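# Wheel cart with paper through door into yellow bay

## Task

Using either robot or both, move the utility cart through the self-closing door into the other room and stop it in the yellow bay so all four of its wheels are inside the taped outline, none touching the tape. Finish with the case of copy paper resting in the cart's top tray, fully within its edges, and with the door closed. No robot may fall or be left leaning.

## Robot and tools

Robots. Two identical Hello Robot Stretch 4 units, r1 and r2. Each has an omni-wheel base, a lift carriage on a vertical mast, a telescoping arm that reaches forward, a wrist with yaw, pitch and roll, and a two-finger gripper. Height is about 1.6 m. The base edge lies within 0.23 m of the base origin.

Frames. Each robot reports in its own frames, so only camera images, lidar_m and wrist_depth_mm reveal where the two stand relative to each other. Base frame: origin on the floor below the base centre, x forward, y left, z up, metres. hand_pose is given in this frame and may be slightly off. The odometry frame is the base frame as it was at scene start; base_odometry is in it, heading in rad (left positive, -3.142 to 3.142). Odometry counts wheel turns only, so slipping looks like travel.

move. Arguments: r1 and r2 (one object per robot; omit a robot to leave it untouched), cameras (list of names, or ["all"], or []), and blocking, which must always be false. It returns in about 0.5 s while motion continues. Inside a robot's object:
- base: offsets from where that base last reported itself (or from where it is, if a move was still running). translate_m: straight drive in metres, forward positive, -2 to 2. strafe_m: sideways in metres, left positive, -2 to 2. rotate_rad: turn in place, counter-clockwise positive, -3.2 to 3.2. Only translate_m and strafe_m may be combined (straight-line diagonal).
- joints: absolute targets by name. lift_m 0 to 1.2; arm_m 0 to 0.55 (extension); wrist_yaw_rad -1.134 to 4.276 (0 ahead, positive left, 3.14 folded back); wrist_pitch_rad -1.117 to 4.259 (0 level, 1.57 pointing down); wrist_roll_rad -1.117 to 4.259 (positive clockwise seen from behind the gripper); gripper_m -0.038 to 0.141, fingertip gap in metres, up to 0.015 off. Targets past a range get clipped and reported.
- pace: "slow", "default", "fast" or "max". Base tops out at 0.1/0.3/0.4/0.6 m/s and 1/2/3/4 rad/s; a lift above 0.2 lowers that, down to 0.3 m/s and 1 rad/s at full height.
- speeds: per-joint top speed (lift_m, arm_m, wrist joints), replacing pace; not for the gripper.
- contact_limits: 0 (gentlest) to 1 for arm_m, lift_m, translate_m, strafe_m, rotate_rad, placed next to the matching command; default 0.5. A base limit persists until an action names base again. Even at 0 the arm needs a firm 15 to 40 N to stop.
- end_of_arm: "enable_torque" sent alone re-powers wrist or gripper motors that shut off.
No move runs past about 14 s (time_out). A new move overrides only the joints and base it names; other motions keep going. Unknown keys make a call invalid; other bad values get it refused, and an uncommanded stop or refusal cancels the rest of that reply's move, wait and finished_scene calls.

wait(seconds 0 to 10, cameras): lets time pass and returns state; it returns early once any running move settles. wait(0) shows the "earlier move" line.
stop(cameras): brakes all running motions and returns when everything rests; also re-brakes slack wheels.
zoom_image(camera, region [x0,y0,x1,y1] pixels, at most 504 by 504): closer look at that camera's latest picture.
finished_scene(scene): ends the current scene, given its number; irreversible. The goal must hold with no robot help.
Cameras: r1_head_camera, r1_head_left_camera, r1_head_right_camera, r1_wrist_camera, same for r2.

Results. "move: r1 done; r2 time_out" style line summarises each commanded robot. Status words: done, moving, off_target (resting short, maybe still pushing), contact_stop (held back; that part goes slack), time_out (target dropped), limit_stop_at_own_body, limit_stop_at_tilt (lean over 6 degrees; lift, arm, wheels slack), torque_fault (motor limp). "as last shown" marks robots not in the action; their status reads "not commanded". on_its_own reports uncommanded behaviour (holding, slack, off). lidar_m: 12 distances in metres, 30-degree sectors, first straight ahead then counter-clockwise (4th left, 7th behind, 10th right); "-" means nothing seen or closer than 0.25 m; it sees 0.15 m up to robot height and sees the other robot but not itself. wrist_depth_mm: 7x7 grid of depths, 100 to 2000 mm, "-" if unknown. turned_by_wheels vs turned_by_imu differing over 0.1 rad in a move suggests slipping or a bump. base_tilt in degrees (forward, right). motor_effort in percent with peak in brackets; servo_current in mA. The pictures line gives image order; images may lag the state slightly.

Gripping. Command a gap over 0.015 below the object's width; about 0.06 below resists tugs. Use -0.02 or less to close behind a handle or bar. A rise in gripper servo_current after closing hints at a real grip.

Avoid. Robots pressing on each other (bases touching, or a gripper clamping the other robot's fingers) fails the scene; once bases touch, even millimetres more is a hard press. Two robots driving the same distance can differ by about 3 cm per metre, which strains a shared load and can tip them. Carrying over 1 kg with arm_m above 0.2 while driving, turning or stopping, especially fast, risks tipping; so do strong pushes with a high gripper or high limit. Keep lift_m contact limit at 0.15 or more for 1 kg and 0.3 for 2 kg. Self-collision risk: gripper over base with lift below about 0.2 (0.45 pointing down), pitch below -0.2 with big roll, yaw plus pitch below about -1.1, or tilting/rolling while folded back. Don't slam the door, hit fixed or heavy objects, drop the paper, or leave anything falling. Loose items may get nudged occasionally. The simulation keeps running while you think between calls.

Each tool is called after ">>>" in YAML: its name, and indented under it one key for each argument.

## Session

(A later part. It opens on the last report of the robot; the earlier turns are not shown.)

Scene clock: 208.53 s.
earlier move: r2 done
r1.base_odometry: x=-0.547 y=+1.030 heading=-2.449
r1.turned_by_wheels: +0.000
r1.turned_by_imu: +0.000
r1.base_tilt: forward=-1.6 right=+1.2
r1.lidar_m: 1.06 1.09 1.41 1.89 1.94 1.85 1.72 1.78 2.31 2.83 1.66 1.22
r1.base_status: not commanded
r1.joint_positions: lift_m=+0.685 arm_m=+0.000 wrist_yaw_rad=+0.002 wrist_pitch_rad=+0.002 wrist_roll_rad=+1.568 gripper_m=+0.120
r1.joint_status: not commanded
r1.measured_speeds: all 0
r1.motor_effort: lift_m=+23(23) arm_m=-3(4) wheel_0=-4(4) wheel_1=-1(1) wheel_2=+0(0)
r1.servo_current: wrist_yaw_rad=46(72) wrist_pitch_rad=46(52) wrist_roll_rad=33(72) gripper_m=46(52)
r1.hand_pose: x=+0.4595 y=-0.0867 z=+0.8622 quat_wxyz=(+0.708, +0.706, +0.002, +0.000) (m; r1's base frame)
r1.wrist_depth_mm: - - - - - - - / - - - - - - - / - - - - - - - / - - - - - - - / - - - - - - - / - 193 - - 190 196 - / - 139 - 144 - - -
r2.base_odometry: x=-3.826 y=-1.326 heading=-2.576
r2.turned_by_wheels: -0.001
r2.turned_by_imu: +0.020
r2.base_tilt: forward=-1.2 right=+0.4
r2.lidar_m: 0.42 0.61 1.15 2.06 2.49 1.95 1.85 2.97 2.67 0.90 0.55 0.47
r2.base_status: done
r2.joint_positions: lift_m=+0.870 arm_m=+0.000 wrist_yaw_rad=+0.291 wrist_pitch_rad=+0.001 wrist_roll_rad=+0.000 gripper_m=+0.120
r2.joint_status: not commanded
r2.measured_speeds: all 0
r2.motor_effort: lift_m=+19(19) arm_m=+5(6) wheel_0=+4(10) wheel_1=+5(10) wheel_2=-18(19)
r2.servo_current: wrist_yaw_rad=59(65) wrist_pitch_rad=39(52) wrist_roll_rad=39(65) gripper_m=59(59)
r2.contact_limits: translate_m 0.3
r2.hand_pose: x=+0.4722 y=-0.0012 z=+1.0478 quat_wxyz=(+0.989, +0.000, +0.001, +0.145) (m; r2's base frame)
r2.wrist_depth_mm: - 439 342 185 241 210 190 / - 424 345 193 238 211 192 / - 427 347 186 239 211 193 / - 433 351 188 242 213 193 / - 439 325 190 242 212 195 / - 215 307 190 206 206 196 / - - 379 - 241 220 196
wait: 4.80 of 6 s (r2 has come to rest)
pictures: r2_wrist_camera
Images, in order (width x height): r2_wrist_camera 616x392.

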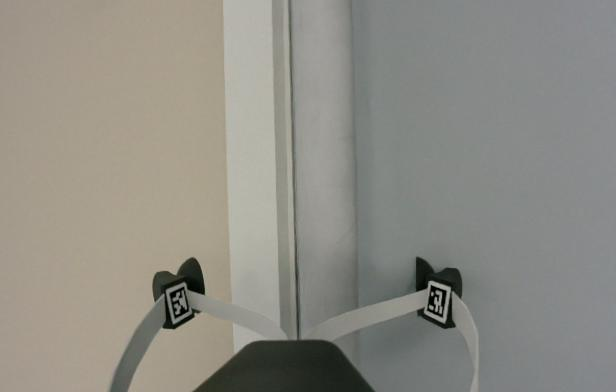

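>>> move:
  r2: {"joints":{"gripper_m":-0.03}}
  blocking: false

>>> wait:
  seconds: 3
  cameras: ["r2_head_camera","r2_wrist_camera"]

Scene clock: 212.03 s.
move: r2 moving
r1: as last shown
r1.base_tilt: forward=-1.6 right=+1.3
r1.lidar_m: 1.04 1.09 1.43 1.89 1.93 1.84 1.72 1.77 2.33 2.81 1.66 1.22
r1.motor_effort: lift_m=+23(23) arm_m=-4(4) wheel_0=-4(4) wheel_1=+0(1) wheel_2=+0(0)
r1.servo_current: wrist_yaw_rad=39(65) wrist_pitch_rad=39(46) wrist_roll_rad=46(65) gripper_m=46(46)
r1.wrist_depth_mm: - - - - - - - / - - - - - - - / - - - - - - - / - - - - - - - / - - - - - - - / - 193 - - 191 196 - / - 139 - 144 - - -
r2.base_odometry: x=-3.826 y=-1.326 heading=-2.576
r2.turned_by_wheels: +0.000
r2.turned_by_imu: +0.000
r2.base_tilt: forward=-1.2 right=+0.4
r2.lidar_m: 0.42 0.60 1.17 2.07 2.54 1.97 1.87 2.99 2.65 0.92 0.55 0.46
r2.base_status: not commanded
r2.joint_positions: lift_m=+0.870 arm_m=+0.000 wrist_yaw_rad=+0.289 wrist_pitch_rad=+0.001 wrist_roll_rad=+0.000 gripper_m=+0.106
r2.joint_status: gripper_m moving
r2.measured_speeds: translate_m=+0.000 strafe_m=+0.000 rotate_rad=-0.001 lift_m=+0.000 arm_m=+0.000 wrist_yaw_rad=-0.013 wrist_pitch_rad=+0.000 wrist_roll_rad=+0.000
r2.motor_effort: lift_m=+19(19) arm_m=+5(5) wheel_0=+4(5) wheel_1=+5(6) wheel_2=-18(18)
r2.servo_current: wrist_yaw_rad=78(78) wrist_pitch_rad=39(46) wrist_roll_rad=46(46) gripper_m=117(117)
r2.contact_limits: translate_m 0.3
r2.hand_pose: x=+0.4722 y=-0.0015 z=+1.0478 quat_wxyz=(+0.990, +0.000, +0.001, +0.144) (m; r2's base frame)
r2.wrist_depth_mm: - 433 340 187 240 209 189 / - 433 343 188 236 210 191 / - 439 345 188 238 211 192 / - 430 349 187 244 213 193 / - 433 324 198 241 213 195 / - 442 202 189 207 206 195 / - 413 370 - 239 220 196
pictures: none

Scene clock: 213.77 s.
earlier move: r2 done
r1.base_odometry: x=-0.547 y=+1.030 heading=-2.449
r1.turned_by_wheels: +0.000
r1.turned_by_imu: +0.000
r1.base_tilt: forward=-1.6 right=+1.3
r1.lidar_m: 1.05 1.09 1.43 1.88 1.96 1.82 1.70 1.77 2.30 2.82 1.63 1.23
r1.base_status: not commanded
r1.joint_positions: lift_m=+0.685 arm_m=+0.000 wrist_yaw_rad=+0.002 wrist_pitch_rad=+0.002 wrist_roll_rad=+1.568 gripper_m=+0.120
r1.joint_status: not commanded
r1.measured_speeds: all 0
r1.motor_effort: lift_m=+23(23) arm_m=-4(4) wheel_0=-4(4) wheel_1=+0(1) wheel_2=+0(0)
r1.servo_current: wrist_yaw_rad=52(65) wrist_pitch_rad=39(52) wrist_roll_rad=65(65) gripper_m=46(52)
r1.hand_pose: x=+0.4595 y=-0.0867 z=+0.8622 quat_wxyz=(+0.708, +0.706, +0.002, +0.000) (m; r1's base frame)
r1.wrist_depth_mm: - - - - - - - / - - - - - - - / - - - - - - - / - - - - - - - / - - - - - - - / - 193 - - 190 197 - / - 139 - 145 - - -
r2.base_odometry: x=-3.827 y=-1.327 heading=-2.576
r2.turned_by_wheels: +0.000
r2.turned_by_imu: -0.017
r2.base_tilt: forward=-0.6 right=+0.1
r2.lidar_m: 0.42 0.59 1.08 2.07 2.51 1.95 1.88 3.05 2.70 0.90 0.56 0.43
r2.base_status: not commanded
r2.joint_positions: lift_m=+0.870 arm_m=+0.000 wrist_yaw_rad=+0.297 wrist_pitch_rad=+0.001 wrist_roll_rad=+0.000 gripper_m=-0.028
r2.joint_status: all done
r2.measured_speeds: all 0
r2.motor_effort: lift_m=+19(19) arm_m=-4(6) wheel_0=-5(5) wheel_1=-4(7) wheel_2=+3(18)
r2.servo_current: wrist_yaw_rad=33(85) wrist_pitch_rad=39(46) wrist_roll_rad=46(59) gripper_m=137(273)
r2.contact_limits: translate_m 0.3
r2.hand_pose: x=+0.4723 y=+0.0008 z=+1.0478 quat_wxyz=(+0.989, +0.000, +0.001, +0.148) (m; r2's base frame)
r2.wrist_depth_mm: - 410 298 164 218 189 172 / - 413 301 163 219 190 173 / - 413 303 166 220 191 174 / - 418 306 164 223 196 - / - 421 310 167 225 194 176 / - 430 186 167 180 191 177 / - 389 334 - 221 185 178
wait: 1.73 of 3 s (r2 has come to rest)
pictures: r2_head_camera, r2_wrist_camera
Images, in order (width x height): r2_head_camera 420x560, r2_wrist_camera 616x392.

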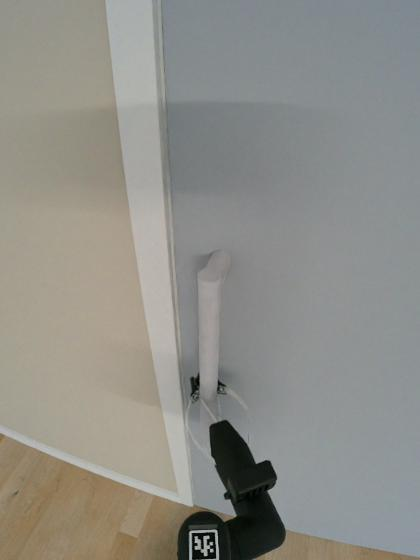

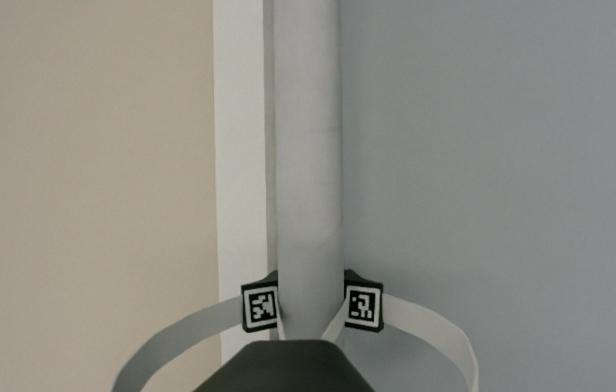

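>>> move:
  r2: {"base":{"translate_m":-0.297,"strafe_m":-0.04},"pace":"slow","contact_limits":{"translate_m":0.8}}
  blocking: false

>>> wait:
  seconds: 6
  cameras: ["r2_head_camera"]

Scene clock: 226.83 s.
move: r2 moving
r1: as last shown
r1.lidar_m: 1.04 1.08 1.42 1.87 1.95 1.80 1.72 1.74 2.30 2.81 1.65 1.24
r1.motor_effort: lift_m=+23(23) arm_m=-3(4) wheel_0=-3(4) wheel_1=-1(1) wheel_2=+0(0)
r1.servo_current: wrist_yaw_rad=52(72) wrist_pitch_rad=52(52) wrist_roll_rad=52(65) gripper_m=39(46)
r1.wrist_depth_mm: - - - - - - - / - - - - - - - / - - - - - - - / - - - - - - - / - - - - - - - / - 193 - - 190 196 - / - 139 - 145 - - -
r2.base_odometry: x=-3.817 y=-1.319 heading=-2.576
r2.turned_by_wheels: +0.000
r2.turned_by_imu: +0.000
r2.base_tilt: forward=-0.6 right=+0.1
r2.lidar_m: 0.38 0.59 1.11 2.06 2.49 1.98 1.86 3.00 2.67 0.87 0.55 0.46
r2.base_status: translate_m moving; strafe_m moving
r2.joint_positions: lift_m=+0.870 arm_m=+0.000 wrist_yaw_rad=+0.298 wrist_pitch_rad=+0.001 wrist_roll_rad=+0.000 gripper_m=-0.028
r2.joint_status: not commanded
r2.measured_speeds: translate_m=-0.049 strafe_m=-0.006 rotate_rad=-0.001 lift_m=+0.000 arm_m=+0.000 wrist_yaw_rad=+0.012 wrist_pitch_rad=+0.000 wrist_roll_rad=+0.000
r2.motor_effort: lift_m=+19(19) arm_m=-4(4) wheel_0=-9(12) wheel_1=-12(12) wheel_2=+19(19)
r2.servo_current: wrist_yaw_rad=46(59) wrist_pitch_rad=33(46) wrist_roll_rad=59(59) gripper_m=137(143)
r2.contact_limits: translate_m 0.8
r2.hand_pose: x=+0.4723 y=+0.0011 z=+1.0478 quat_wxyz=(+0.989, +0.000, +0.001, +0.148) (m; r2's base frame)
r2.wrist_depth_mm: - 433 334 164 218 189 172 / - 421 336 163 219 190 173 / - 421 342 167 220 191 174 / - 427 343 164 223 196 - / - 430 345 168 224 194 176 / - 439 185 167 180 191 177 / - 124 355 - 222 187 177
pictures: none

Scene clock: 230.60 s.
earlier move: r2 done
r1.base_odometry: x=-0.547 y=+1.030 heading=-2.449
r1.turned_by_wheels: +0.000
r1.turned_by_imu: +0.000
r1.base_tilt: forward=-1.6 right=+1.3
r1.lidar_m: 1.05 1.09 1.41 1.88 1.93 1.82 1.71 1.75 2.31 2.82 1.63 1.38
r1.base_status: not commanded
r1.joint_positions: lift_m=+0.685 arm_m=+0.000 wrist_yaw_rad=+0.002 wrist_pitch_rad=+0.002 wrist_roll_rad=+1.568 gripper_m=+0.120
r1.joint_status: not commanded
r1.measured_speeds: all 0
r1.motor_effort: lift_m=+23(23) arm_m=-4(4) wheel_0=-4(4) wheel_1=+0(1) wheel_2=+0(0)
r1.servo_current: wrist_yaw_rad=46(72) wrist_pitch_rad=39(52) wrist_roll_rad=59(72) gripper_m=46(52)
r1.hand_pose: x=+0.4595 y=-0.0867 z=+0.8622 quat_wxyz=(+0.708, +0.706, +0.002, +0.000) (m; r1's base frame)
r1.wrist_depth_mm: - - - - - - 1160 / - - - - - - 1138 / - - - - - - - / - - - - - - - / - - - - - - - / - 193 - - 191 196 - / - 139 - 145 - - -
r2.base_odometry: x=-3.598 y=-1.134 heading=-2.574
r2.turned_by_wheels: +0.002
r2.turned_by_imu: +0.112
r2.base_tilt: forward=-0.6 right=+0.0
r2.lidar_m: 0.41 0.94 2.05 2.25 2.85 1.65 1.76 2.75 2.56 1.13 0.61 0.47
r2.base_status: done
r2.joint_positions: lift_m=+0.870 arm_m=+0.000 wrist_yaw_rad=+0.319 wrist_pitch_rad=+0.001 wrist_roll_rad=+0.000 gripper_m=-0.028
r2.joint_status: not commanded
r2.measured_speeds: all 0
r2.on_its_own: wrist_yaw_rad is at rest, and its servo_current (124 mA) is outside its rest range (0 to 104 mA)
r2.motor_effort: lift_m=+19(19) arm_m=-7(7) wheel_0=+6(12) wheel_1=-7(13) wheel_2=+22(28)
r2.servo_current: wrist_yaw_rad=124(124) wrist_pitch_rad=39(52) wrist_roll_rad=46(59) gripper_m=124(150)
r2.contact_limits: translate_m 0.8
r2.hand_pose: x=+0.4723 y=+0.0075 z=+1.0478 quat_wxyz=(+0.987, +0.000, +0.001, +0.159) (m; r2's base frame)
r2.wrist_depth_mm: - - - 166 216 191 176 / - - - 166 217 192 178 / - - - 167 217 194 179 / - - - 167 220 198 180 / - - - 167 221 196 181 / - 1708 183 168 179 196 181 / - 145 - - 220 191 182
wait: 3.77 of 6 s (r2 has come to rest)
pictures: r2_head_camera
Images, in order (width x height): r2_head_camera 420x560.

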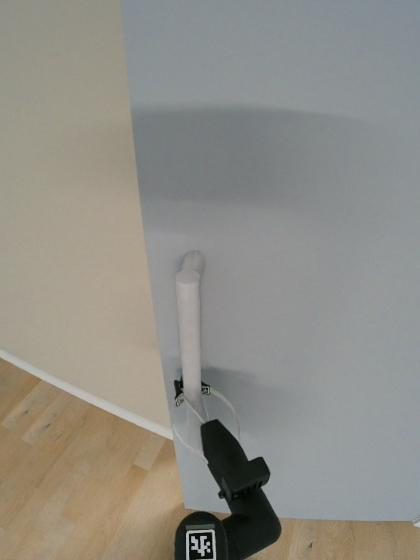

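>>> move:
  r2: {"base":{"translate_m":-0.28,"strafe_m":-0.112},"pace":"slow","contact_limits":{"translate_m":0.8}}
  blocking: false

>>> wait:
  seconds: 6
  cameras: ["r2_head_camera","r2_head_left_camera"]

Scene clock: 236.37 s.
move: r2 moving
r1: as last shown
r1.base_tilt: forward=-1.6 right=+1.2
r1.lidar_m: 1.06 1.09 1.45 1.88 1.93 1.83 1.71 1.74 2.32 2.82 1.63 1.40
r1.motor_effort: lift_m=+23(23) arm_m=-3(4) wheel_0=-4(4) wheel_1=+0(1) wheel_2=+0(0)
r1.servo_current: wrist_yaw_rad=46(52) wrist_pitch_rad=46(46) wrist_roll_rad=33(59) gripper_m=46(46)
r1.wrist_depth_mm: - - 1255 - - - 1160 / - - - - - - 1138 / - - - - - - 1078 / - - - - - - - / - - - - - - - / - 193 - - 191 197 - / - 139 - 145 - - -
r2.base_odometry: x=-3.590 y=-1.123 heading=-2.572
r2.turned_by_wheels: +0.002
r2.turned_by_imu: +0.009
r2.base_tilt: forward=-0.6 right=+0.0
r2.lidar_m: 0.38 0.93 2.14 2.24 2.92 1.63 1.76 2.76 2.55 1.12 0.60 0.48
r2.base_status: translate_m moving; strafe_m moving
r2.joint_positions: lift_m=+0.870 arm_m=+0.000 wrist_yaw_rad=+0.319 wrist_pitch_rad=+0.001 wrist_roll_rad=+0.000 gripper_m=-0.028
r2.joint_status: not commanded
r2.measured_speeds: translate_m=-0.046 strafe_m=-0.021 rotate_rad=+0.002 lift_m=+0.000 arm_m=+0.000 wrist_yaw_rad=+0.000 wrist_pitch_rad=+0.000 wrist_roll_rad=+0.000
r2.motor_effort: lift_m=+19(19) arm_m=-6(6) wheel_0=+7(8) wheel_1=-9(13) wheel_2=+26(26)
r2.servo_current: wrist_yaw_rad=98(117) wrist_pitch_rad=39(46) wrist_roll_rad=52(52) gripper_m=124(124)
r2.contact_limits: translate_m 0.8
r2.hand_pose: x=+0.4723 y=+0.0075 z=+1.0478 quat_wxyz=(+0.987, +0.000, +0.001, +0.159) (m; r2's base frame)
r2.wrist_depth_mm: - - - 166 216 191 175 / - - - 167 216 191 177 / - - - 167 217 194 178 / - - - 167 219 198 180 / - - - 168 221 195 180 / - 1756 180 168 180 196 181 / - 1808 - - 220 190 182
pictures: none

Scene clock: 240.17 s.
earlier move: r2 done
r1.base_odometry: x=-0.547 y=+1.030 heading=-2.449
r1.turned_by_wheels: +0.000
r1.turned_by_imu: +0.000
r1.base_tilt: forward=-1.6 right=+1.3
r1.lidar_m: 1.04 1.09 1.43 1.88 1.95 1.83 1.71 1.77 2.33 2.82 1.64 1.43
r1.base_status: not commanded
r1.joint_positions: lift_m=+0.685 arm_m=+0.000 wrist_yaw_rad=+0.002 wrist_pitch_rad=+0.002 wrist_roll_rad=+1.568 gripper_m=+0.120
r1.joint_status: not commanded
r1.measured_speeds: all 0
r1.motor_effort: lift_m=+23(23) arm_m=-4(4) wheel_0=-4(4) wheel_1=+0(1) wheel_2=+0(0)
r1.servo_current: wrist_yaw_rad=59(72) wrist_pitch_rad=46(52) wrist_roll_rad=39(72) gripper_m=46(52)
r1.hand_pose: x=+0.4595 y=-0.0867 z=+0.8622 quat_wxyz=(+0.708, +0.706, +0.002, +0.000) (m; r1's base frame)
r1.wrist_depth_mm: - - - - - 1618 1229 / - - - - - - 1205 / - - - - - - 1138 / - - - - - - - / - - - - - - - / - 193 - - 191 197 - / - 139 - 145 - - -
r2.base_odometry: x=-3.423 y=-0.889 heading=-2.573
r2.turned_by_wheels: -0.001
r2.turned_by_imu: +0.309
r2.base_tilt: forward=-0.6 right=+0.0
r2.lidar_m: 0.39 1.51 2.37 2.74 1.60 1.54 2.84 2.37 1.69 0.89 0.54 0.45
r2.base_status: done
r2.joint_positions: lift_m=+0.870 arm_m=+0.000 wrist_yaw_rad=+0.320 wrist_pitch_rad=+0.001 wrist_roll_rad=+0.000 gripper_m=-0.029
r2.joint_status: not commanded
r2.measured_speeds: translate_m=+0.000 strafe_m=+0.001 rotate_rad=-0.001 lift_m=+0.000 arm_m=+0.000 wrist_yaw_rad=+0.000 wrist_pitch_rad=+0.000 wrist_roll_rad=+0.000
r2.on_its_own: wrist_yaw_rad is at rest, and its servo_current (111 mA) is outside its rest range (0 to 104 mA)
r2.motor_effort: lift_m=+19(19) arm_m=-8(8) wheel_0=+6(12) wheel_1=-4(13) wheel_2=+15(30)
r2.servo_current: wrist_yaw_rad=111(130) wrist_pitch_rad=46(46) wrist_roll_rad=52(59) gripper_m=111(130)
r2.contact_limits: translate_m 0.8
r2.hand_pose: x=+0.4724 y=+0.0077 z=+1.0478 quat_wxyz=(+0.987, +0.000, +0.001, +0.159) (m; r2's base frame)
r2.wrist_depth_mm: - - - 165 212 182 - / - - - 165 213 183 166 / - - - 166 220 188 167 / - - - 166 218 187 168 / - - - 167 219 187 169 / - - 187 169 180 188 170 / - - - - 216 177 -
wait: 3.80 of 6 s (r2 has come to rest)
pictures: r2_head_camera, r2_head_left_camera
Images, in order (width x height): r2_head_camera 420x560, r2_head_left_camera 420x672.

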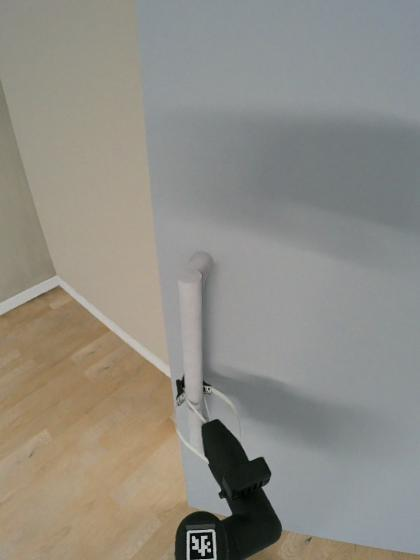

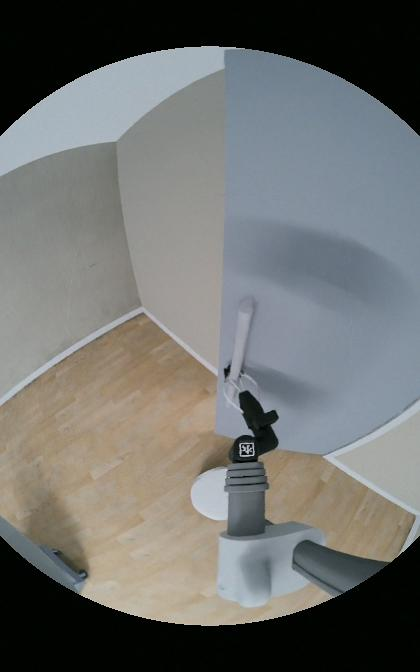

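>>> move:
  r2: {"base":{"translate_m":-0.28,"strafe_m":-0.2},"pace":"slow","contact_limits":{"translate_m":0.8}}
  blocking: false

>>> wait:
  seconds: 6
  cameras: ["r2_head_camera","r2_head_left_camera"]

Scene clock: 254.50 s.
move: r2 moving
r1: as last shown
r1.base_tilt: forward=-1.5 right=+1.2
r1.lidar_m: 1.04 1.08 1.44 1.90 1.94 1.83 1.70 1.73 2.32 2.81 1.64 1.44
r1.motor_effort: lift_m=+23(23) arm_m=-4(4) wheel_0=-3(4) wheel_1=+0(1) wheel_2=+0(0)
r1.servo_current: wrist_yaw_rad=52(65) wrist_pitch_rad=46(46) wrist_roll_rad=52(59) gripper_m=46(46)
r1.wrist_depth_mm: - - - - - 1576 1182 / - - - - - - 1205 / - - - - - - 1138 / - - - - - - - / - - - - - - - / - 193 - - 190 197 - / - 139 - 144 - - -
r2.base_odometry: x=-3.417 y=-0.877 heading=-2.571
r2.turned_by_wheels: +0.002
r2.turned_by_imu: +0.009
r2.base_tilt: forward=-0.6 right=+0.0
r2.lidar_m: 0.40 1.55 2.38 2.77 1.59 1.55 2.77 2.37 1.64 0.90 0.52 0.44
r2.base_status: translate_m moving; strafe_m moving
r2.joint_positions: lift_m=+0.870 arm_m=+0.000 wrist_yaw_rad=+0.320 wrist_pitch_rad=+0.001 wrist_roll_rad=+0.000 gripper_m=-0.029
r2.joint_status: not commanded
r2.measured_speeds: translate_m=-0.044 strafe_m=-0.030 rotate_rad=-0.002 lift_m=+0.000 arm_m=+0.000 wrist_yaw_rad=+0.000 wrist_pitch_rad=+0.000 wrist_roll_rad=+0.000
r2.motor_effort: lift_m=+19(19) arm_m=-8(8) wheel_0=+15(17) wheel_1=-10(13) wheel_2=+23(25)
r2.servo_current: wrist_yaw_rad=111(130) wrist_pitch_rad=39(46) wrist_roll_rad=46(59) gripper_m=111(117)
r2.contact_limits: translate_m 0.8
r2.hand_pose: x=+0.4724 y=+0.0077 z=+1.0478 quat_wxyz=(+0.987, +0.000, +0.001, +0.159) (m; r2's base frame)
r2.wrist_depth_mm: - - - 163 211 179 - / - - - 164 211 181 167 / - - - 168 218 187 166 / - - - 168 215 183 166 / - - - 167 215 182 167 / - - 183 168 202 186 168 / - - - - 218 179 -
pictures: none

Scene clock: 259.07 s.
earlier move: r2 done
r1.base_odometry: x=-0.547 y=+1.030 heading=-2.449
r1.turned_by_wheels: +0.000
r1.turned_by_imu: +0.000
r1.base_tilt: forward=-1.6 right=+1.3
r1.lidar_m: 1.06 1.09 1.43 1.89 1.94 1.83 1.71 1.75 2.32 2.81 1.66 1.42
r1.base_status: not commanded
r1.joint_positions: lift_m=+0.685 arm_m=+0.000 wrist_yaw_rad=+0.002 wrist_pitch_rad=+0.002 wrist_roll_rad=+1.568 gripper_m=+0.120
r1.joint_status: not commanded
r1.measured_speeds: all 0
r1.motor_effort: lift_m=+23(23) arm_m=-3(4) wheel_0=-4(4) wheel_1=-1(1) wheel_2=+0(0)
r1.servo_current: wrist_yaw_rad=39(72) wrist_pitch_rad=46(52) wrist_roll_rad=33(72) gripper_m=33(52)
r1.hand_pose: x=+0.4595 y=-0.0867 z=+0.8622 quat_wxyz=(+0.708, +0.706, +0.002, +0.000) (m; r1's base frame)
r1.wrist_depth_mm: - - - - - 1708 1205 / - - - - - - 1229 / - - - - - - 1182 / - - - - - - 1078 / - - - - - - - / - 193 - - 191 196 - / - 139 - 145 - - -
r2.base_odometry: x=-3.296 y=-0.570 heading=-2.572
r2.turned_by_wheels: -0.002
r2.turned_by_imu: +0.483
r2.base_tilt: forward=-0.6 right=+0.1
r2.lidar_m: 0.42 2.53 2.83 1.65 1.64 2.68 2.24 1.50 0.80 0.49 0.39 0.35
r2.base_status: done
r2.joint_positions: lift_m=+0.870 arm_m=+0.000 wrist_yaw_rad=+0.320 wrist_pitch_rad=+0.001 wrist_roll_rad=+0.000 gripper_m=-0.029
r2.joint_status: not commanded
r2.measured_speeds: all 0
r2.on_its_own: wrist_yaw_rad is at rest, and its servo_current (117 mA) is outside its rest range (0 to 104 mA)
r2.motor_effort: lift_m=+19(19) arm_m=-8(10) wheel_0=-1(23) wheel_1=-6(16) wheel_2=+13(32)
r2.servo_current: wrist_yaw_rad=117(130) wrist_pitch_rad=39(46) wrist_roll_rad=59(59) gripper_m=117(117)
r2.contact_limits: translate_m 0.8
r2.hand_pose: x=+0.4724 y=+0.0077 z=+1.0478 quat_wxyz=(+0.987, +0.000, +0.001, +0.159) (m; r2's base frame)
r2.wrist_depth_mm: - - - 163 220 161 - / - - - 164 212 162 - / - - - 165 224 164 142 / - - - 167 217 170 143 / - - - 168 229 166 - / - - 186 168 180 166 - / - - - - 211 - -
wait: 4.57 of 6 s (r2 has come to rest)
pictures: r2_head_camera, r2_head_left_camera
Images, in order (width x height): r2_head_camera 420x560, r2_head_left_camera 420x672.

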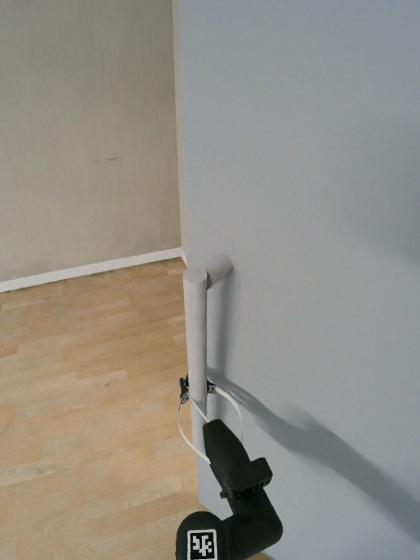

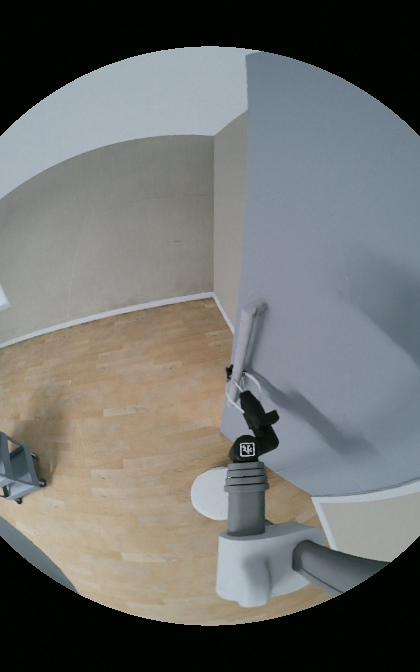

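>>> move:
  r2: {"base":{"translate_m":-0.28,"strafe_m":-0.12},"pace":"slow","contact_limits":{"translate_m":0.8}}
  blocking: false

>>> wait:
  seconds: 6
  cameras: ["r2_head_camera","r2_head_left_camera","r2_wrist_camera"]

Scene clock: 271.80 s.
move: r2 moving
r1: as last shown
r1.lidar_m: 1.05 1.07 1.45 1.88 1.94 1.85 1.69 1.78 2.29 2.82 1.65 1.44
r1.motor_effort: lift_m=+23(23) arm_m=-3(4) wheel_0=-4(4) wheel_1=+0(1) wheel_2=+0(0)
r1.servo_current: wrist_yaw_rad=39(59) wrist_pitch_rad=46(46) wrist_roll_rad=59(59) gripper_m=46(46)
r1.wrist_depth_mm: - - - - - 1708 1205 / - - - - - - 1205 / - - - - - - 1182 / - - - - - - 1078 / - - - - - - - / - 193 - - 191 196 - / - 138 - 145 - - -
r2.base_odometry: x=-3.288 y=-0.559 heading=-2.571
r2.turned_by_wheels: +0.001
r2.turned_by_imu: +0.009
r2.base_tilt: forward=-0.6 right=+0.0
r2.lidar_m: 0.41 2.53 2.89 1.66 1.64 2.65 2.21 1.49 0.79 0.45 0.37 0.36
r2.base_status: translate_m moving; strafe_m moving
r2.joint_positions: lift_m=+0.870 arm_m=+0.000 wrist_yaw_rad=+0.320 wrist_pitch_rad=+0.001 wrist_roll_rad=+0.000 gripper_m=-0.029
r2.joint_status: not commanded
r2.measured_speeds: translate_m=-0.053 strafe_m=-0.018 rotate_rad=-0.003 lift_m=+0.000 arm_m=+0.000 wrist_yaw_rad=+0.000 wrist_pitch_rad=+0.000 wrist_roll_rad=+0.000
r2.motor_effort: lift_m=+19(19) arm_m=-8(8) wheel_0=+7(7) wheel_1=-12(13) wheel_2=+25(29)
r2.servo_current: wrist_yaw_rad=111(130) wrist_pitch_rad=39(46) wrist_roll_rad=39(52) gripper_m=111(111)
r2.contact_limits: translate_m 0.8
r2.hand_pose: x=+0.4724 y=+0.0077 z=+1.0478 quat_wxyz=(+0.987, +0.000, +0.001, +0.159) (m; r2's base frame)
r2.wrist_depth_mm: - - - 165 208 158 - / - - - 166 209 163 - / - - - 166 212 165 139 / - - - 168 213 160 140 / - - - 167 215 161 - / - - 187 172 181 168 - / - - - - 207 151 -
pictures: none

Scene clock: 275.93 s.
earlier move: r2 done
r1.base_odometry: x=-0.547 y=+1.030 heading=-2.449
r1.turned_by_wheels: +0.000
r1.turned_by_imu: +0.000
r1.base_tilt: forward=-1.6 right=+1.3
r1.lidar_m: 1.04 1.07 1.43 1.89 1.93 1.84 1.70 1.76 2.29 2.81 1.64 1.42
r1.base_status: not commanded
r1.joint_positions: lift_m=+0.685 arm_m=+0.000 wrist_yaw_rad=+0.002 wrist_pitch_rad=+0.002 wrist_roll_rad=+1.568 gripper_m=+0.120
r1.joint_status: not commanded
r1.measured_speeds: all 0
r1.motor_effort: lift_m=+23(23) arm_m=-4(4) wheel_0=-4(4) wheel_1=-1(1) wheel_2=+0(0)
r1.servo_current: wrist_yaw_rad=39(72) wrist_pitch_rad=46(52) wrist_roll_rad=39(72) gripper_m=46(46)
r1.hand_pose: x=+0.4595 y=-0.0867 z=+0.8622 quat_wxyz=(+0.708, +0.706, +0.002, +0.000) (m; r1's base frame)
r1.wrist_depth_mm: - - - - - 1708 1205 / - - 1576 - - 1430 1205 / - - - - - - 1160 / - - - - - - 1098 / - - - - - - - / - 193 - - 191 197 - / - 139 - 144 - - -
r2.base_odometry: x=-3.126 y=-0.318 heading=-2.571
r2.turned_by_wheels: -0.001
r2.turned_by_imu: +0.144
r2.base_tilt: forward=-0.6 right=+0.1
r2.lidar_m: 0.40 2.59 3.19 1.65 3.71 2.43 2.17 1.16 0.69 0.43 0.36 0.34
r2.base_status: done
r2.joint_positions: lift_m=+0.870 arm_m=+0.000 wrist_yaw_rad=+0.315 wrist_pitch_rad=+0.001 wrist_roll_rad=+0.000 gripper_m=-0.029
r2.joint_status: not commanded
r2.measured_speeds: all 0
r2.motor_effort: lift_m=+19(19) arm_m=-9(9) wheel_0=-3(15) wheel_1=-5(27) wheel_2=+18(34)
r2.servo_current: wrist_yaw_rad=85(130) wrist_pitch_rad=39(46) wrist_roll_rad=46(65) gripper_m=104(117)
r2.contact_limits: translate_m 0.8
r2.hand_pose: x=+0.4725 y=+0.0061 z=+1.0478 quat_wxyz=(+0.988, +0.000, +0.001, +0.157) (m; r2's base frame)
r2.wrist_depth_mm: - - - 163 224 158 - / - - - 164 216 159 - / - - - 166 229 166 138 / - - - 167 231 161 139 / - - - 167 232 162 - / - - 187 168 180 163 - / - - - - 213 145 -
wait: 4.13 of 6 s (r2 has come to rest)
pictures: r2_head_camera, r2_head_left_camera, r2_wrist_camera
Images, in order (width x height): r2_head_camera 420x560, r2_head_left_camera 420x672, r2_wrist_camera 616x392.

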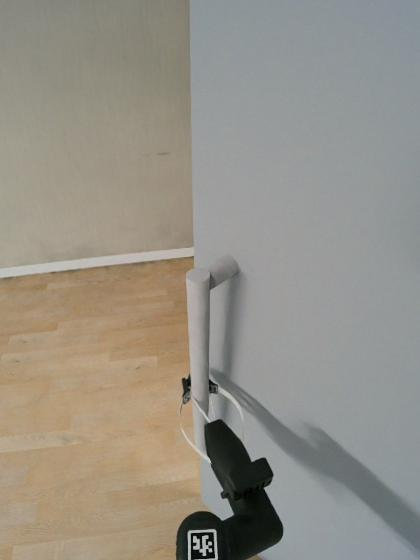

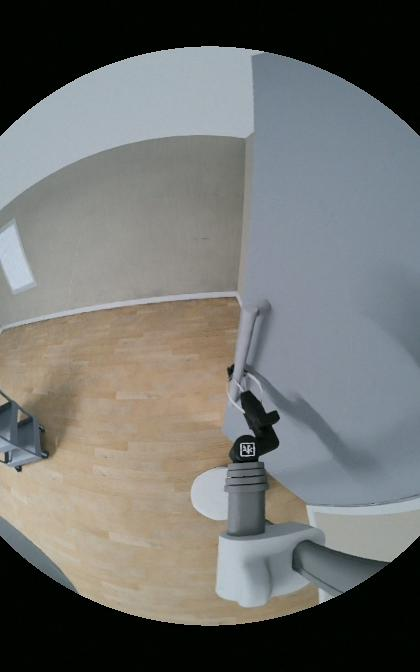

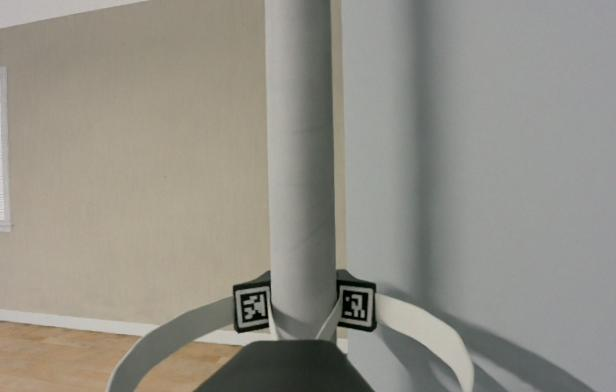

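>>> wait:
  seconds: 0
  cameras: ["r1_head_camera","r1_head_left_camera","r2_head_right_camera"]

Scene clock: 284.33 s.
r1.base_odometry: x=-0.547 y=+1.030 heading=-2.449
r1.turned_by_wheels: +0.000
r1.turned_by_imu: +0.000
r1.base_tilt: forward=-1.6 right=+1.3
r1.lidar_m: 1.04 1.10 1.42 1.89 1.94 1.84 1.71 1.73 2.31 2.83 1.64 1.41
r1.base_status: not commanded
r1.joint_positions: lift_m=+0.685 arm_m=+0.000 wrist_yaw_rad=+0.002 wrist_pitch_rad=+0.002 wrist_roll_rad=+1.568 gripper_m=+0.120
r1.joint_status: not commanded
r1.measured_speeds: all 0
r1.motor_effort: lift_m=+23(23) arm_m=-4(4) wheel_0=-3(4) wheel_1=-1(1) wheel_2=+0(0)
r1.servo_current: wrist_yaw_rad=65(72) wrist_pitch_rad=46(52) wrist_roll_rad=46(72) gripper_m=39(46)
r1.hand_pose: x=+0.4595 y=-0.0867 z=+0.8622 quat_wxyz=(+0.708, +0.706, +0.002, +0.000) (m; r1's base frame)
r1.wrist_depth_mm: - - - - - 1708 1229 / - - 1537 - - 1430 1229 / - - - - - - 1182 / - - - - - - 1118 / - - - - - - - / - 193 - - 190 197 - / - 139 - 144 - - -
r2.base_odometry: x=-3.126 y=-0.318 heading=-2.571
r2.turned_by_wheels: +0.000
r2.turned_by_imu: +0.000
r2.base_tilt: forward=-0.6 right=+0.1
r2.lidar_m: 0.40 2.58 3.22 1.63 3.73 2.41 2.16 1.14 0.71 0.41 0.35 0.34
r2.base_status: done
r2.joint_positions: lift_m=+0.870 arm_m=+0.000 wrist_yaw_rad=+0.315 wrist_pitch_rad=+0.001 wrist_roll_rad=+0.000 gripper_m=-0.029
r2.joint_status: not commanded
r2.measured_speeds: all 0
r2.motor_effort: lift_m=+19(19) arm_m=-9(9) wheel_0=-3(15) wheel_1=-5(27) wheel_2=+18(34)
r2.servo_current: wrist_yaw_rad=85(130) wrist_pitch_rad=39(46) wrist_roll_rad=52(65) gripper_m=104(117)
r2.contact_limits: translate_m 0.8
r2.hand_pose: x=+0.4725 y=+0.0061 z=+1.0478 quat_wxyz=(+0.988, +0.000, +0.001, +0.157) (m; r2's base frame)
r2.wrist_depth_mm: - - - 163 214 158 - / - - - 164 216 159 - / - - - 166 229 166 138 / - - - 167 231 161 139 / - - - 168 232 162 - / - - 187 168 180 163 - / - - - - 212 145 -
pictures: r1_head_camera, r1_head_left_camera, r2_head_right_camera
Images, in order (width x height): r1_head_camera 420x560, r1_head_left_camera 420x672, r2_head_right_camera 420x672.

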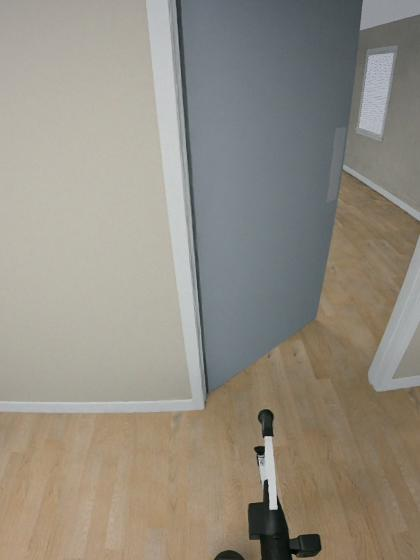

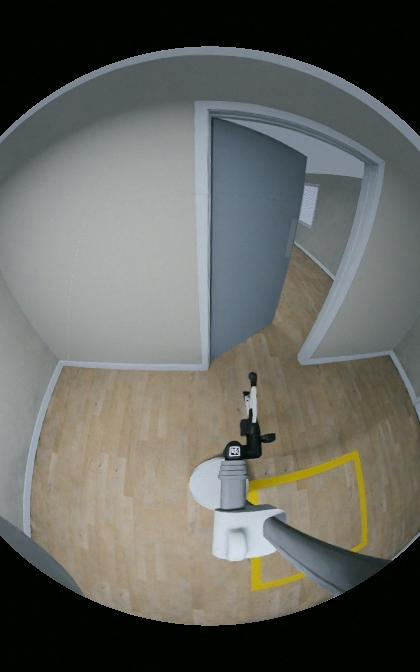

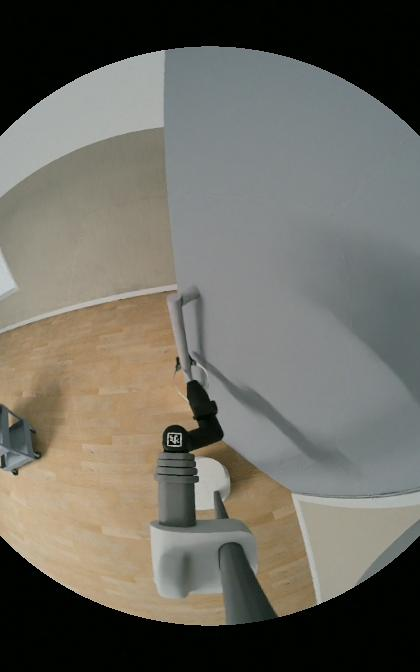

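>>> move:
  r2: {"base":{"translate_m":-0.25,"strafe_m":0.22},"pace":"slow","contact_limits":{"translate_m":0.8}}
  blocking: false

>>> wait:
  seconds: 6
  cameras: ["r1_head_camera","r2_head_left_camera"]

Scene clock: 294.00 s.
move: r2 moving
r1: as last shown
r1.lidar_m: 1.06 1.09 1.40 1.89 1.94 1.85 1.71 1.74 2.31 2.80 1.66 1.44
r1.motor_effort: lift_m=+23(23) arm_m=-3(4) wheel_0=-4(4) wheel_1=-1(1) wheel_2=+0(0)
r1.servo_current: wrist_yaw_rad=59(78) wrist_pitch_rad=33(46) wrist_roll_rad=39(52) gripper_m=46(46)
r1.wrist_depth_mm: - - - - - 1661 1182 / - - - - - 1464 1205 / - - - - - - 1182 / - - - - - - 1118 / - - - - - - - / - 193 - - 191 196 - / - 139 - 145 - - -
r2.base_odometry: x=-3.113 y=-0.320 heading=-2.570
r2.turned_by_wheels: +0.001
r2.turned_by_imu: +0.002
r2.base_tilt: forward=-0.6 right=+0.0
r2.lidar_m: 0.41 2.62 3.22 1.64 3.72 2.39 2.15 1.16 0.70 0.42 0.36 0.34
r2.base_status: translate_m moving; strafe_m moving
r2.joint_positions: lift_m=+0.870 arm_m=+0.000 wrist_yaw_rad=+0.315 wrist_pitch_rad=+0.001 wrist_roll_rad=+0.000 gripper_m=-0.029
r2.joint_status: not commanded
r2.measured_speeds: translate_m=-0.037 strafe_m=+0.034 rotate_rad=+0.001 lift_m=+0.000 arm_m=+0.000 wrist_yaw_rad=+0.000 wrist_pitch_rad=+0.000 wrist_roll_rad=+0.000
r2.motor_effort: lift_m=+19(19) arm_m=-9(9) wheel_0=-10(11) wheel_1=+1(7) wheel_2=+24(25)
r2.servo_current: wrist_yaw_rad=85(98) wrist_pitch_rad=39(46) wrist_roll_rad=46(59) gripper_m=111(111)
r2.contact_limits: translate_m 0.8
r2.hand_pose: x=+0.4725 y=+0.0061 z=+1.0478 quat_wxyz=(+0.988, +0.000, +0.001, +0.157) (m; r2's base frame)
r2.wrist_depth_mm: - - - 163 223 158 - / - - - 164 216 165 - / - - - 166 228 166 139 / - - - 167 231 162 139 / - - - 167 231 163 - / - - 186 167 180 163 - / - - - - 213 152 -
pictures: none

Scene clock: 298.07 s.
earlier move: r2 done
r1.base_odometry: x=-0.547 y=+1.030 heading=-2.449
r1.turned_by_wheels: +0.000
r1.turned_by_imu: +0.000
r1.base_tilt: forward=-1.6 right=+1.3
r1.lidar_m: 1.05 1.09 1.45 1.90 1.92 1.83 1.70 1.73 2.31 2.80 1.67 1.44
r1.base_status: not commanded
r1.joint_positions: lift_m=+0.685 arm_m=+0.000 wrist_yaw_rad=+0.002 wrist_pitch_rad=+0.002 wrist_roll_rad=+1.568 gripper_m=+0.120
r1.joint_status: not commanded
r1.measured_speeds: all 0
r1.motor_effort: lift_m=+23(23) arm_m=-4(4) wheel_0=-4(4) wheel_1=-1(1) wheel_2=+0(0)
r1.servo_current: wrist_yaw_rad=52(78) wrist_pitch_rad=39(52) wrist_roll_rad=59(65) gripper_m=39(52)
r1.hand_pose: x=+0.4595 y=-0.0867 z=+0.8622 quat_wxyz=(+0.708, +0.706, +0.002, +0.000) (m; r1's base frame)
r1.wrist_depth_mm: - - - - - 1708 1205 / - - - - - 1708 1205 / - - - - - 1499 1229 / - - - - - - 1182 / - - - - - - - / - 194 - - 191 196 - / - 139 - 145 - - -
r2.base_odometry: x=-2.797 y=-0.368 heading=-2.573
r2.turned_by_wheels: -0.003
r2.turned_by_imu: -0.006
r2.base_tilt: forward=-0.7 right=+0.1
r2.lidar_m: 0.40 2.82 1.75 1.44 3.40 2.20 1.96 1.61 1.03 0.71 0.49 0.44
r2.base_status: done
r2.joint_positions: lift_m=+0.870 arm_m=+0.000 wrist_yaw_rad=+0.279 wrist_pitch_rad=+0.001 wrist_roll_rad=+0.000 gripper_m=-0.029
r2.joint_status: not commanded
r2.measured_speeds: all 0
r2.on_its_own: wrist_yaw_rad is at rest, and its servo_current (117 mA) is outside its rest range (0 to 104 mA)
r2.motor_effort: lift_m=+19(19) arm_m=-9(9) wheel_0=-24(27) wheel_1=+2(7) wheel_2=-3(25)
r2.servo_current: wrist_yaw_rad=117(130) wrist_pitch_rad=39(46) wrist_roll_rad=39(59) gripper_m=91(117)
r2.contact_limits: translate_m 0.8
r2.hand_pose: x=+0.4725 y=-0.0046 z=+1.0478 quat_wxyz=(+0.990, +0.000, +0.001, +0.139) (m; r2's base frame)
r2.wrist_depth_mm: - - - - 212 190 170 / - - - - 210 190 171 / - - - - 216 192 172 / - - - - 213 198 - / - - - - 219 195 175 / - - - 181 174 187 175 / - - 159 - 220 201 176
wait: 4.07 of 6 s (r2 has come to rest)
pictures: r1_head_camera, r2_head_left_camera
Images, in order (width x height): r1_head_camera 420x560, r2_head_left_camera 420x672.

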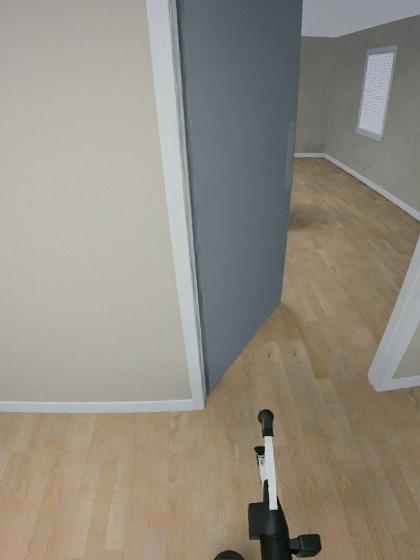

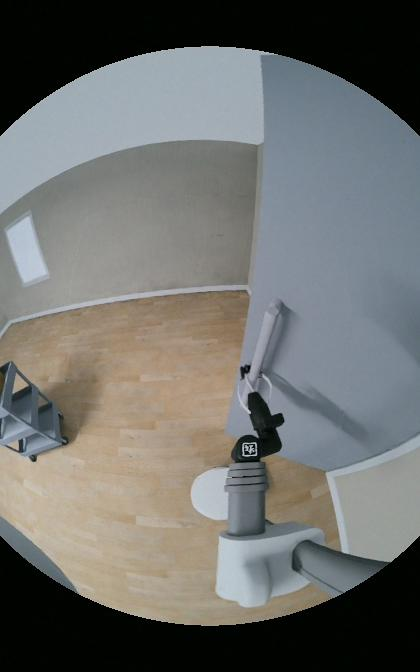

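>>> move:
  r2: {"base":{"translate_m":-0.3,"strafe_m":0.04},"pace":"slow","contact_limits":{"translate_m":0.8}}
  blocking: false

>>> wait:
  seconds: 6
  cameras: ["r1_head_camera","r2_head_left_camera"]

Scene clock: 304.53 s.
move: r2 moving
r1: as last shown
r1.lidar_m: 1.02 1.09 1.40 1.87 1.95 1.82 1.70 1.76 2.32 2.82 1.67 1.44
r1.motor_effort: lift_m=+23(23) arm_m=-3(4) wheel_0=-3(4) wheel_1=+0(1) wheel_2=+0(0)
r1.servo_current: wrist_yaw_rad=39(65) wrist_pitch_rad=46(52) wrist_roll_rad=46(52) gripper_m=46(46)
r1.wrist_depth_mm: - - - - - 1708 1182 / - - - - - 1756 1205 / - - - - - 1576 1205 / - - - - - - 1205 / - - - - - - - / - 193 - - 191 197 - / - 139 - 145 - - -
r2.base_odometry: x=-2.786 y=-0.363 heading=-2.576
r2.turned_by_wheels: -0.002
r2.turned_by_imu: -0.002
r2.base_tilt: forward=-0.7 right=+0.1
r2.lidar_m: 0.40 2.80 1.70 1.43 3.40 2.19 1.94 1.61 1.03 0.73 0.50 0.45
r2.base_status: translate_m moving; strafe_m moving
r2.joint_positions: lift_m=+0.870 arm_m=+0.000 wrist_yaw_rad=+0.279 wrist_pitch_rad=+0.001 wrist_roll_rad=+0.000 gripper_m=-0.029
r2.joint_status: not commanded
r2.measured_speeds: translate_m=-0.048 strafe_m=+0.007 rotate_rad=+0.000 lift_m=+0.000 arm_m=+0.000 wrist_yaw_rad=+0.000 wrist_pitch_rad=+0.000 wrist_roll_rad=+0.000
r2.motor_effort: lift_m=+19(19) arm_m=-9(9) wheel_0=-25(28) wheel_1=-11(11) wheel_2=+4(4)
r2.servo_current: wrist_yaw_rad=124(130) wrist_pitch_rad=39(46) wrist_roll_rad=39(52) gripper_m=85(91)
r2.contact_limits: translate_m 0.8
r2.hand_pose: x=+0.4725 y=-0.0046 z=+1.0478 quat_wxyz=(+0.990, +0.000, +0.001, +0.139) (m; r2's base frame)
r2.wrist_depth_mm: - - - - 211 190 171 / - - - 166 209 190 171 / - - - - 215 192 173 / - - - 169 212 196 - / - - - 173 219 195 174 / - - - 182 174 187 175 / - - 159 - 221 200 175
pictures: none

Scene clock: 308.33 s.
earlier move: r2 done
r1.base_odometry: x=-0.547 y=+1.030 heading=-2.449
r1.turned_by_wheels: +0.000
r1.turned_by_imu: +0.000
r1.base_tilt: forward=-1.5 right=+1.2
r1.lidar_m: 1.05 1.09 1.41 1.89 1.94 1.84 1.70 1.75 2.31 2.80 1.67 1.44
r1.base_status: not commanded
r1.joint_positions: lift_m=+0.685 arm_m=+0.000 wrist_yaw_rad=+0.002 wrist_pitch_rad=+0.002 wrist_roll_rad=+1.568 gripper_m=+0.120
r1.joint_status: not commanded
r1.measured_speeds: all 0
r1.motor_effort: lift_m=+23(23) arm_m=-3(4) wheel_0=-3(4) wheel_1=-1(1) wheel_2=+0(0)
r1.servo_current: wrist_yaw_rad=46(72) wrist_pitch_rad=39(52) wrist_roll_rad=46(72) gripper_m=46(52)
r1.hand_pose: x=+0.4595 y=-0.0867 z=+0.8622 quat_wxyz=(+0.708, +0.706, +0.002, +0.000) (m; r1's base frame)
r1.wrist_depth_mm: - - - - - 1756 1229 / - - - - - 1756 1205 / - - - - - 1808 1229 / - - - - - 1661 1229 / - - - - - - 1138 / - 193 - - 191 196 - / - 139 - 144 - - -
r2.base_odometry: x=-2.523 y=-0.240 heading=-2.574
r2.turned_by_wheels: +0.002
r2.turned_by_imu: +0.001
r2.base_tilt: forward=-0.6 right=+0.1
r2.lidar_m: 0.41 3.10 1.43 1.45 2.94 1.86 1.68 1.69 1.09 1.00 0.62 0.48
r2.base_status: done
r2.joint_positions: lift_m=+0.870 arm_m=+0.000 wrist_yaw_rad=+0.294 wrist_pitch_rad=+0.001 wrist_roll_rad=+0.000 gripper_m=-0.029
r2.joint_status: not commanded
r2.measured_speeds: all 0
r2.motor_effort: lift_m=+19(19) arm_m=-9(9) wheel_0=-10(28) wheel_1=-6(11) wheel_2=+9(13)
r2.servo_current: wrist_yaw_rad=52(130) wrist_pitch_rad=46(46) wrist_roll_rad=39(59) gripper_m=91(98)
r2.contact_limits: translate_m 0.8
r2.hand_pose: x=+0.4725 y=-0.0002 z=+1.0478 quat_wxyz=(+0.989, +0.000, +0.001, +0.146) (m; r2's base frame)
r2.wrist_depth_mm: - - - 163 220 200 186 / - - - 162 223 201 187 / - - - 165 224 202 189 / - - - 163 225 204 190 / - - - 166 227 205 - / - - 185 165 181 206 191 / - - - - 225 200 191
wait: 3.80 of 6 s (r2 has come to rest)
pictures: r1_head_camera, r2_head_left_camera
Images, in order (width x height): r1_head_camera 420x560, r2_head_left_camera 420x672.

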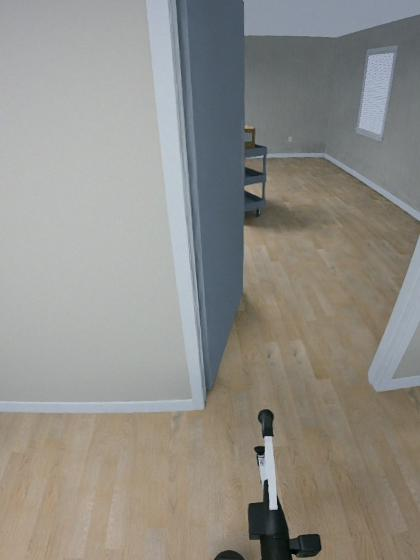

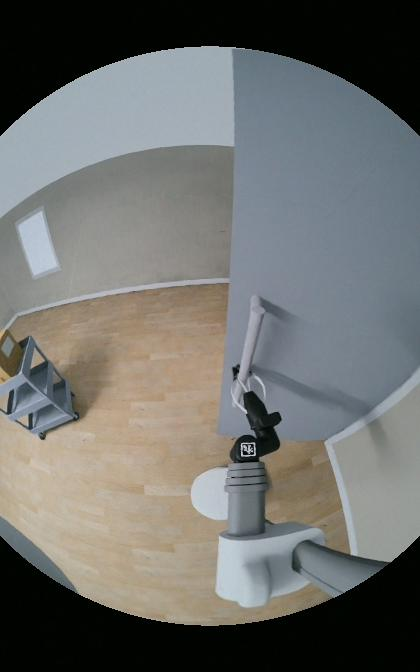

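>>> move:
  r2: {"base":{"translate_m":-0.32,"strafe_m":-0.09},"pace":"slow","contact_limits":{"translate_m":0.8}}
  blocking: false

>>> wait:
  seconds: 6
  cameras: ["r1_head_camera","r1_head_left_camera","r2_head_left_camera"]

>>> zoom_image:
  camera: "r1_head_camera"
  region: [170, 60, 420, 420]

Scene clock: 313.37 s.
move: r2 moving
r1: as last shown
r1.base_tilt: forward=-1.6 right=+1.2
r1.lidar_m: 1.04 1.07 1.43 1.87 1.95 1.82 1.69 1.77 2.33 2.79 1.64 1.45
r1.motor_effort: lift_m=+23(23) arm_m=-3(4) wheel_0=-4(4) wheel_1=+0(1) wheel_2=+0(0)
r1.servo_current: wrist_yaw_rad=65(65) wrist_pitch_rad=39(46) wrist_roll_rad=72(72) gripper_m=39(46)
r1.wrist_depth_mm: - - - - - 1756 1182 / - - - - - 1708 1205 / - - - - - 1708 1255 / - - - - - 1756 1229 / - - - - - - 1138 / - 193 - - 191 197 - / - 139 - 145 - - -
r2.base_odometry: x=-2.514 y=-0.231 heading=-2.574
r2.turned_by_wheels: +0.000
r2.turned_by_imu: +0.000
r2.base_tilt: forward=-0.6 right=+0.1
r2.lidar_m: 0.40 3.13 1.43 1.50 2.90 1.87 1.66 1.68 1.12 0.96 0.59 0.48
r2.base_status: translate_m moving; strafe_m moving
r2.joint_positions: lift_m=+0.870 arm_m=+0.000 wrist_yaw_rad=+0.297 wrist_pitch_rad=+0.001 wrist_roll_rad=+0.000 gripper_m=-0.029
r2.joint_status: not commanded
r2.measured_speeds: translate_m=-0.049 strafe_m=-0.013 rotate_rad=+0.000 lift_m=+0.000 arm_m=+0.000 wrist_yaw_rad=+0.002 wrist_pitch_rad=+0.000 wrist_roll_rad=+0.000
r2.motor_effort: lift_m=+19(19) arm_m=-9(9) wheel_0=-5(12) wheel_1=-11(11) wheel_2=+14(14)
r2.servo_current: wrist_yaw_rad=46(65) wrist_pitch_rad=39(39) wrist_roll_rad=46(59) gripper_m=85(98)
r2.contact_limits: translate_m 0.8
r2.hand_pose: x=+0.4725 y=+0.0008 z=+1.0478 quat_wxyz=(+0.989, +0.000, +0.001, +0.148) (m; r2's base frame)
r2.wrist_depth_mm: - - - 162 220 200 186 / - - - 162 223 201 187 / - - - 165 224 202 188 / - - - 163 225 203 189 / - - - 167 227 204 - / - - 186 166 182 206 190 / - - - - 226 - 191
pictures: none

Scene clock: 317.43 s.
earlier move: r2 done
r1.base_odometry: x=-0.547 y=+1.030 heading=-2.449
r1.turned_by_wheels: +0.000
r1.turned_by_imu: +0.000
r1.base_tilt: forward=-1.5 right=+1.3
r1.lidar_m: 1.03 1.09 1.44 1.89 1.94 1.82 1.70 1.76 2.33 2.82 1.67 1.44
r1.base_status: not commanded
r1.joint_positions: lift_m=+0.685 arm_m=+0.000 wrist_yaw_rad=+0.002 wrist_pitch_rad=+0.002 wrist_roll_rad=+1.568 gripper_m=+0.120
r1.joint_status: not commanded
r1.measured_speeds: all 0
r1.motor_effort: lift_m=+23(23) arm_m=-3(4) wheel_0=-4(4) wheel_1=+0(1) wheel_2=+0(0)
r1.servo_current: wrist_yaw_rad=52(72) wrist_pitch_rad=46(52) wrist_roll_rad=46(72) gripper_m=46(52)
r1.hand_pose: x=+0.4595 y=-0.0867 z=+0.8622 quat_wxyz=(+0.708, +0.706, +0.002, +0.000) (m; r1's base frame)
r1.wrist_depth_mm: - - - - - 1756 1205 / - - - - - 1708 1229 / - - - - - 1756 1229 / - - - - - 1708 1255 / - - - - - 1661 1205 / - 193 - - 191 196 - / - 139 - 144 - - -
r2.base_odometry: x=-2.302 y=+0.007 heading=-2.572
r2.turned_by_wheels: +0.002
r2.turned_by_imu: +0.072
r2.base_tilt: forward=-0.7 right=+0.0
r2.lidar_m: 0.41 3.41 1.63 1.99 2.22 1.49 1.37 1.42 1.04 0.94 0.76 0.53
r2.base_status: done
r2.joint_positions: lift_m=+0.870 arm_m=+0.000 wrist_yaw_rad=+0.323 wrist_pitch_rad=+0.001 wrist_roll_rad=+0.000 gripper_m=-0.029
r2.joint_status: not commanded
r2.measured_speeds: all 0
r2.on_its_own: wrist_yaw_rad is at rest, and its servo_current (143 mA) is outside its rest range (0 to 104 mA)
r2.motor_effort: lift_m=+19(19) arm_m=-6(9) wheel_0=+11(18) wheel_1=-3(11) wheel_2=+17(27)
r2.servo_current: wrist_yaw_rad=143(150) wrist_pitch_rad=39(46) wrist_roll_rad=59(59) gripper_m=91(98)
r2.contact_limits: translate_m 0.8
r2.hand_pose: x=+0.4723 y=+0.0085 z=+1.0478 quat_wxyz=(+0.987, +0.000, +0.001, +0.161) (m; r2's base frame)
r2.wrist_depth_mm: - - 258 230 223 208 198 / - - 259 166 224 209 200 / - - 262 235 225 210 201 / - - 263 174 226 211 202 / - - 264 174 229 213 203 / - - 181 173 223 215 204 / - - 1983 - 226 211 205
wait: 4.07 of 6 s (r2 has come to rest)
pictures: r1_head_camera, r1_head_left_camera, r2_head_left_camera
Images, in order (width x height): r1_head_camera 420x560, r1_head_left_camera 420x672, r2_head_left_camera 420x672.

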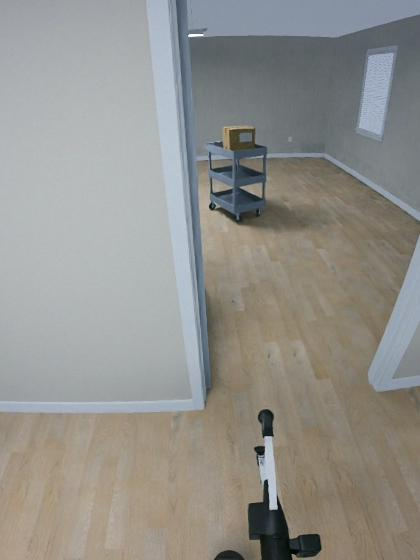

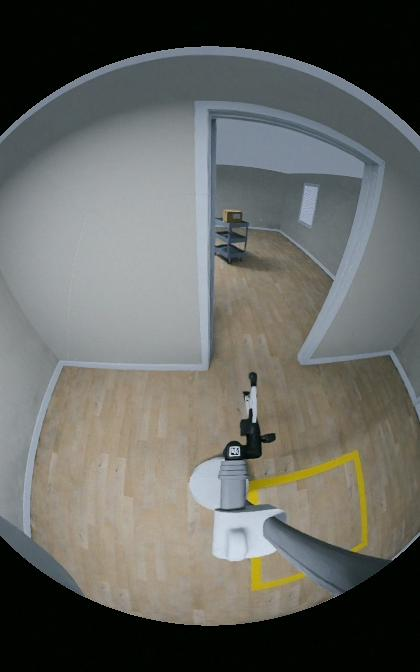

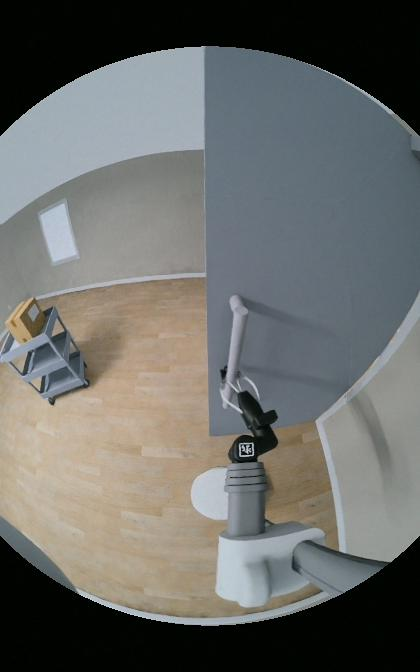

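Scaled by 1.400 from the camera's 420x560 image, which has a finer 600x800 frame.

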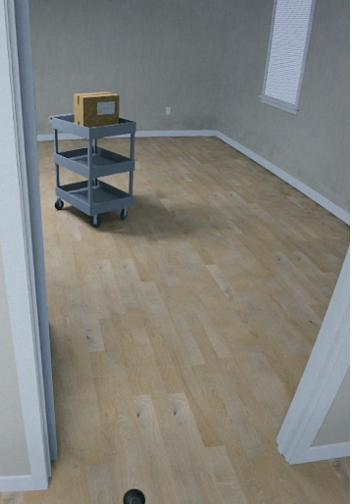

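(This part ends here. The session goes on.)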